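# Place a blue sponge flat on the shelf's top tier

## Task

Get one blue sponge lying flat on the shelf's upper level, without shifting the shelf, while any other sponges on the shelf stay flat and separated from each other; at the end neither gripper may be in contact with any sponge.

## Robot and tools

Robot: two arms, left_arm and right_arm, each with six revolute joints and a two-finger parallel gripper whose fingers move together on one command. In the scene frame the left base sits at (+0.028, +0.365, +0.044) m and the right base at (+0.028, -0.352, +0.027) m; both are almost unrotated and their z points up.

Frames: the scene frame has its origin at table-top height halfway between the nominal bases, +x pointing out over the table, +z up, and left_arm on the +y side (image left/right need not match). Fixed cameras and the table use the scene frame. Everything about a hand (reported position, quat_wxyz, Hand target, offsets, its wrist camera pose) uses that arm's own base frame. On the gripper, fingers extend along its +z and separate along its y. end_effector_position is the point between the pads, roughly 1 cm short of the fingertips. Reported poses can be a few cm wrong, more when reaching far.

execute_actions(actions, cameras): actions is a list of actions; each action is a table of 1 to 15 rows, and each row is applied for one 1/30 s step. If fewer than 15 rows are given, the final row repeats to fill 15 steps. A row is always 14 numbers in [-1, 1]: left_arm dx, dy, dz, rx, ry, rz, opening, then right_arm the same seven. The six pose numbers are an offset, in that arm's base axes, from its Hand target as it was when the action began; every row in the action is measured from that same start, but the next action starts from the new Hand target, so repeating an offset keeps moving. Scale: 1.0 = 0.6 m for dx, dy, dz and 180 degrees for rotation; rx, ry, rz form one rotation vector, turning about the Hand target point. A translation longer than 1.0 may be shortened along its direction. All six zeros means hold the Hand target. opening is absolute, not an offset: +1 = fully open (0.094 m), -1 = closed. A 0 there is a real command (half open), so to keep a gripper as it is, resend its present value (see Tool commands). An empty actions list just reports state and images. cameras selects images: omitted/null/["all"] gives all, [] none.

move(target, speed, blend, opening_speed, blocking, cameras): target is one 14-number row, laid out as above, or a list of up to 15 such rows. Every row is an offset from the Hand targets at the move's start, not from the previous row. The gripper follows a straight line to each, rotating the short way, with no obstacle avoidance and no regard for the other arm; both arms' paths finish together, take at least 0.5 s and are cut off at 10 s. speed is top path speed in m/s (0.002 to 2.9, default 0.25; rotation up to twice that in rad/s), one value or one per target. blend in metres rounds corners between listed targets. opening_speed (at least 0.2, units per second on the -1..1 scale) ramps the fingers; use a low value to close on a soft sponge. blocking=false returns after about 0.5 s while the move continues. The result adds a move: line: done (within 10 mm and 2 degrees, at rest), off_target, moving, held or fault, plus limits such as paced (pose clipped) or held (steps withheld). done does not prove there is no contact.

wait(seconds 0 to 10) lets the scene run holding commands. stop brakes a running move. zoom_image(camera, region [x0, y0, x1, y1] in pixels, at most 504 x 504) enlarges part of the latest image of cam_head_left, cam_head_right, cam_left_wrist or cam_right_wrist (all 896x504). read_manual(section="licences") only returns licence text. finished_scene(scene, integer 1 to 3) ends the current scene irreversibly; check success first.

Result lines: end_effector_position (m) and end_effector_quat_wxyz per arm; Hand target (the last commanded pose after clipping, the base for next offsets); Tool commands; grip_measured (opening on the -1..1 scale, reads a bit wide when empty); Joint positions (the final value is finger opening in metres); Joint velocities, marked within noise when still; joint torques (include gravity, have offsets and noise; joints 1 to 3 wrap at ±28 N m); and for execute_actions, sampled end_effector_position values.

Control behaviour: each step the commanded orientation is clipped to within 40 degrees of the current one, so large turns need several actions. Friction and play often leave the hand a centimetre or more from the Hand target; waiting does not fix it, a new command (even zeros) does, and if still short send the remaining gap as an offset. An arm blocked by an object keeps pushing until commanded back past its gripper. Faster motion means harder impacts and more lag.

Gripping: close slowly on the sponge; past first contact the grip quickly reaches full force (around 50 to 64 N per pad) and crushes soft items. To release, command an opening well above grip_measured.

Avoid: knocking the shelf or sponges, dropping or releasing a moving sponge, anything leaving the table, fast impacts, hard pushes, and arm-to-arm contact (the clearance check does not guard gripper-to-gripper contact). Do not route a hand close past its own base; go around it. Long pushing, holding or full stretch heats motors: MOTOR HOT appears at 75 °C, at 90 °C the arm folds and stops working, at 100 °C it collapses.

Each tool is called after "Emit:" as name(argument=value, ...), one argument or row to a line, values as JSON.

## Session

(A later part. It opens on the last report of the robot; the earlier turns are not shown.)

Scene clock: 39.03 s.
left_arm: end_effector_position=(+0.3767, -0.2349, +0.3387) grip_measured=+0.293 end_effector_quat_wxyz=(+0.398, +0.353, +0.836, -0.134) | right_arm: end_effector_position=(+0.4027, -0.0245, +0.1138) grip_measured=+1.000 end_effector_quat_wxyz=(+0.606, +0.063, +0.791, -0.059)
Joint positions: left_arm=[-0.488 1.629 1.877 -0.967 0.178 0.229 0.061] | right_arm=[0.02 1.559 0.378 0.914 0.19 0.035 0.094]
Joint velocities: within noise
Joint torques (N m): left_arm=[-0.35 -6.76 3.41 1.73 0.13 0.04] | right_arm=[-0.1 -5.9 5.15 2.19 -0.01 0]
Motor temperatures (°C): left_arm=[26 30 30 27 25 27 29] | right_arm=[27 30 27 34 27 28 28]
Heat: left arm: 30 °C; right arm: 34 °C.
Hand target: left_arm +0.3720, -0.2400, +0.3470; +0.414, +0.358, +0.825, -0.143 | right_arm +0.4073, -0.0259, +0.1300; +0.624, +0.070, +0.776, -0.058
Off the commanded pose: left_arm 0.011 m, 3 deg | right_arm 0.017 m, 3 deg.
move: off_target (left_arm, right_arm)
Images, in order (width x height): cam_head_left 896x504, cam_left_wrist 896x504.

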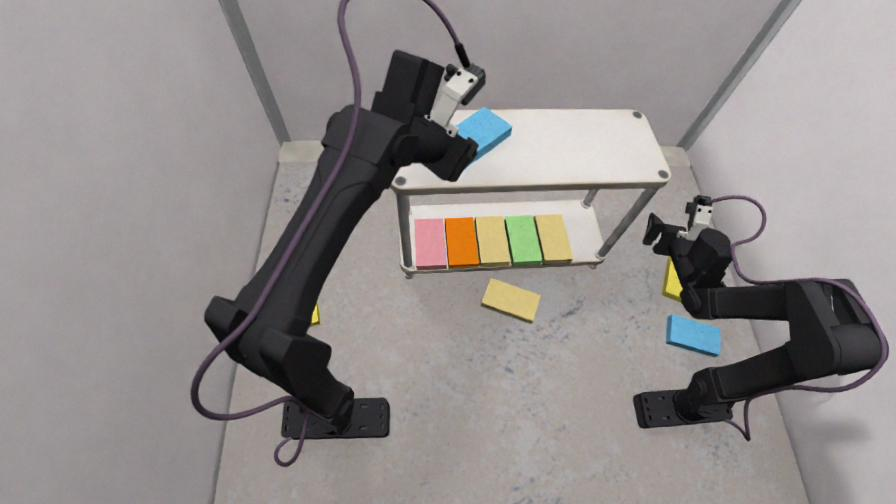

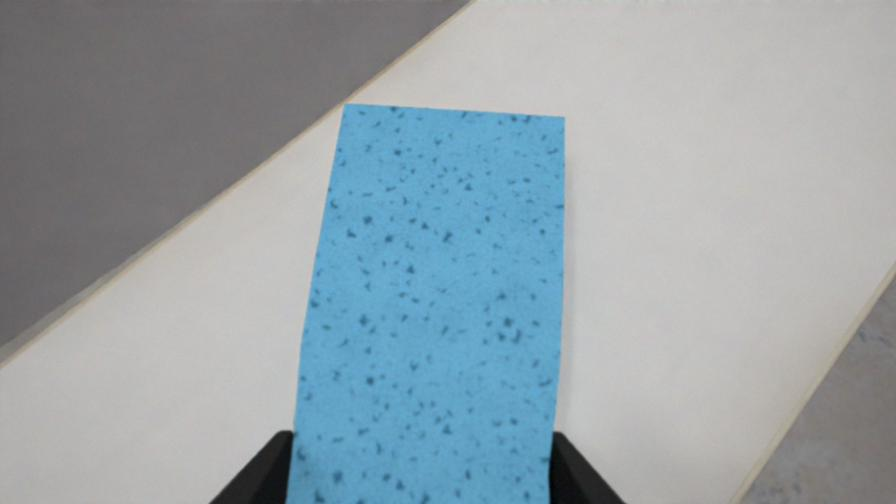

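Emit:
move(
  target=[
    [0, 0, 0.0108, 0.0035, 0.0036, 0, 0.2, 0, 0, 0, 0, 0, 0, 1.0],
    [0, 0, 0.015, 0.0035, 0.0036, 0, 0.9, 0, 0, 0, 0, 0, 0, 1.0],
    [-0.1245, 0.1108, 0.1, 0.0035, 0.0036, 0, 0.9, 0, 0, 0, 0, 0, 0, 1.0],
  ],
  speed=[0.05, 0.05, 0.16],
  opening_speed=0.6,
)

Scene clock: 44.20 s.
left_arm: end_effector_position=(+0.3087, -0.1758, +0.3907) grip_measured=+0.897 end_effector_quat_wxyz=(+0.396, +0.357, +0.836, -0.131) | right_arm: end_effector_position=(+0.4027, -0.0245, +0.1138) grip_measured=+1.000 end_effector_quat_wxyz=(+0.606, +0.063, +0.791, -0.059)
Joint positions: left_arm=[-0.399 1.455 1.973 -1.256 0.243 0.3 0.089] | right_arm=[0.02 1.559 0.378 0.914 0.19 0.035 0.094]
Joint velocities: within noise
Joint torques (N m): left_arm=[0.5 -3.81 7.51 1.1 0.29 0.04] | right_arm=[-0.1 -5.91 5.15 2.2 -0.01 0]
Motor temperatures (°C): left_arm=[26 29 31 27 25 27 29] | right_arm=[27 30 27 34 27 28 28]
Heat: left arm: 31 °C; right arm: 34 °C.
Hand target: left_arm +0.2973, -0.1735, +0.4070; +0.407, +0.359, +0.828, -0.140 | right_arm +0.4073, -0.0259, +0.1300; +0.624, +0.070, +0.776, -0.058
Off the commanded pose: left_arm 0.020 m, 2 deg | right_arm 0.017 m, 3 deg.
move: off_target (left_arm, right_arm); target 2's new opening was sent with left_arm's hand 0.017 m and 2 deg from that target

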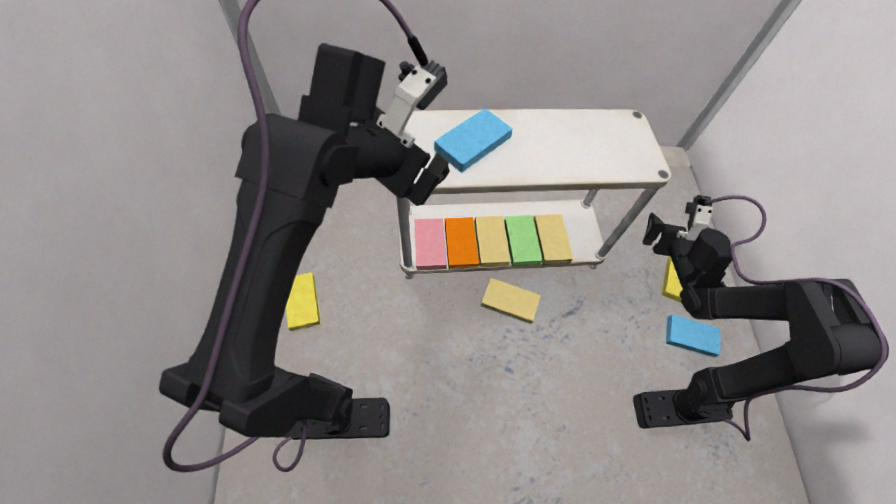

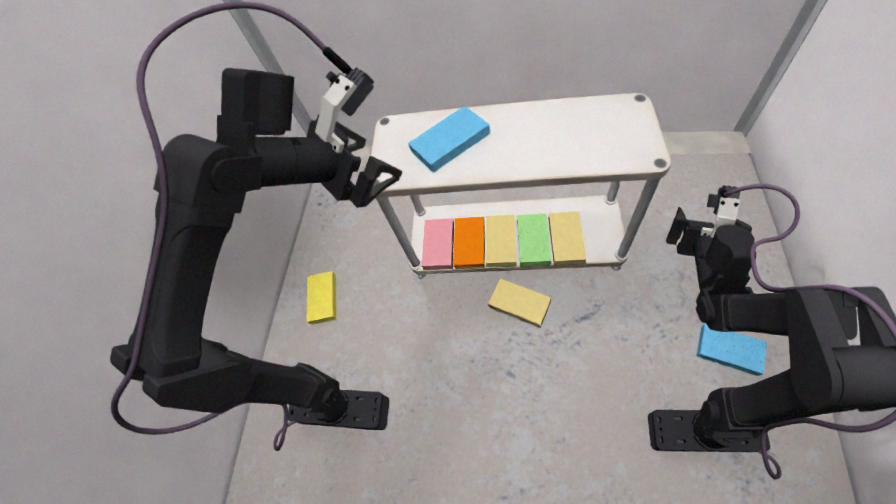

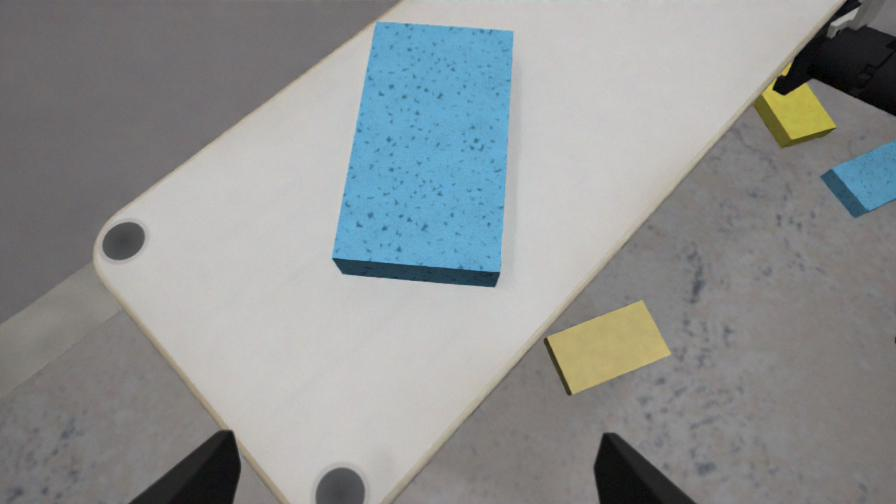

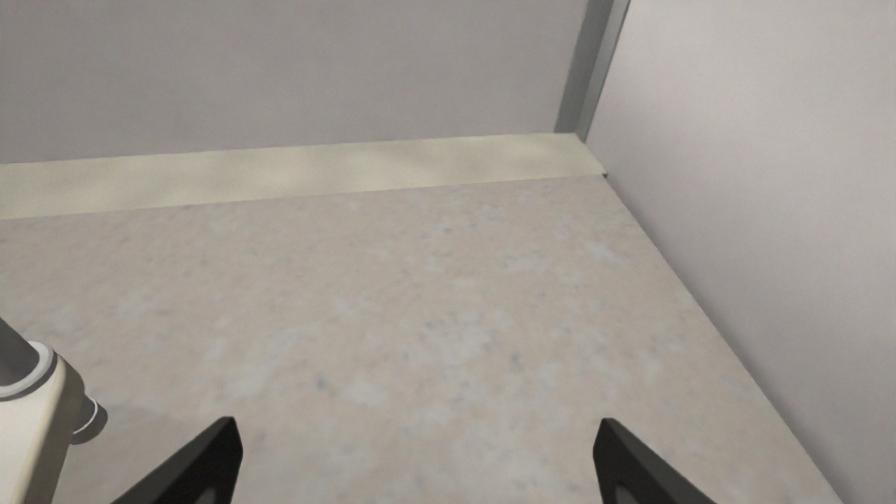

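Emit:
zoom_image(
  camera="cam_head_left",
  region=[375, 90, 535, 210],
)

Emit:
zoom_image(
  camera="cam_head_right",
  region=[355, 90, 515, 210],
)

Emit:
zoom_image(
  camera="cam_left_wrist",
  region=[280, 0, 560, 300],
)

Scaled by 3.150 from the camera's 896x504 image, which has a finer 1280x720 frame.

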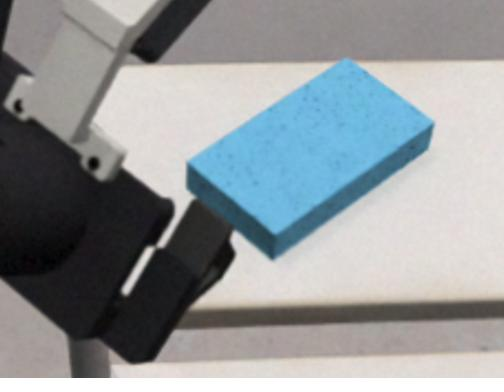

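Scaled by 3.150 from the camera's 896x504 image, which has a finer 1280x720 frame.

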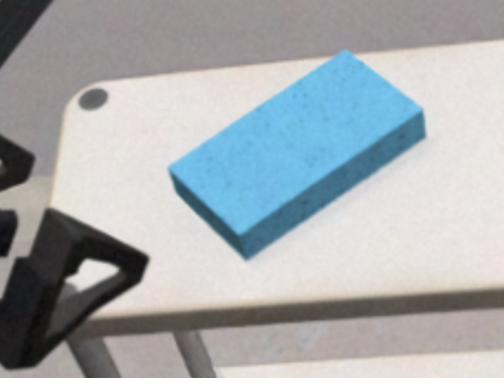

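Scaled by 1.680 from the camera's 896x504 image, which has a finer 1280x720 frame.

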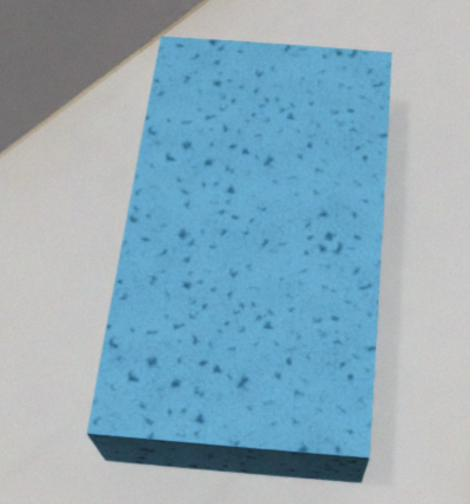

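Emit:
finished_scene(
  scene=3,
)

The scene is finished: the task was done.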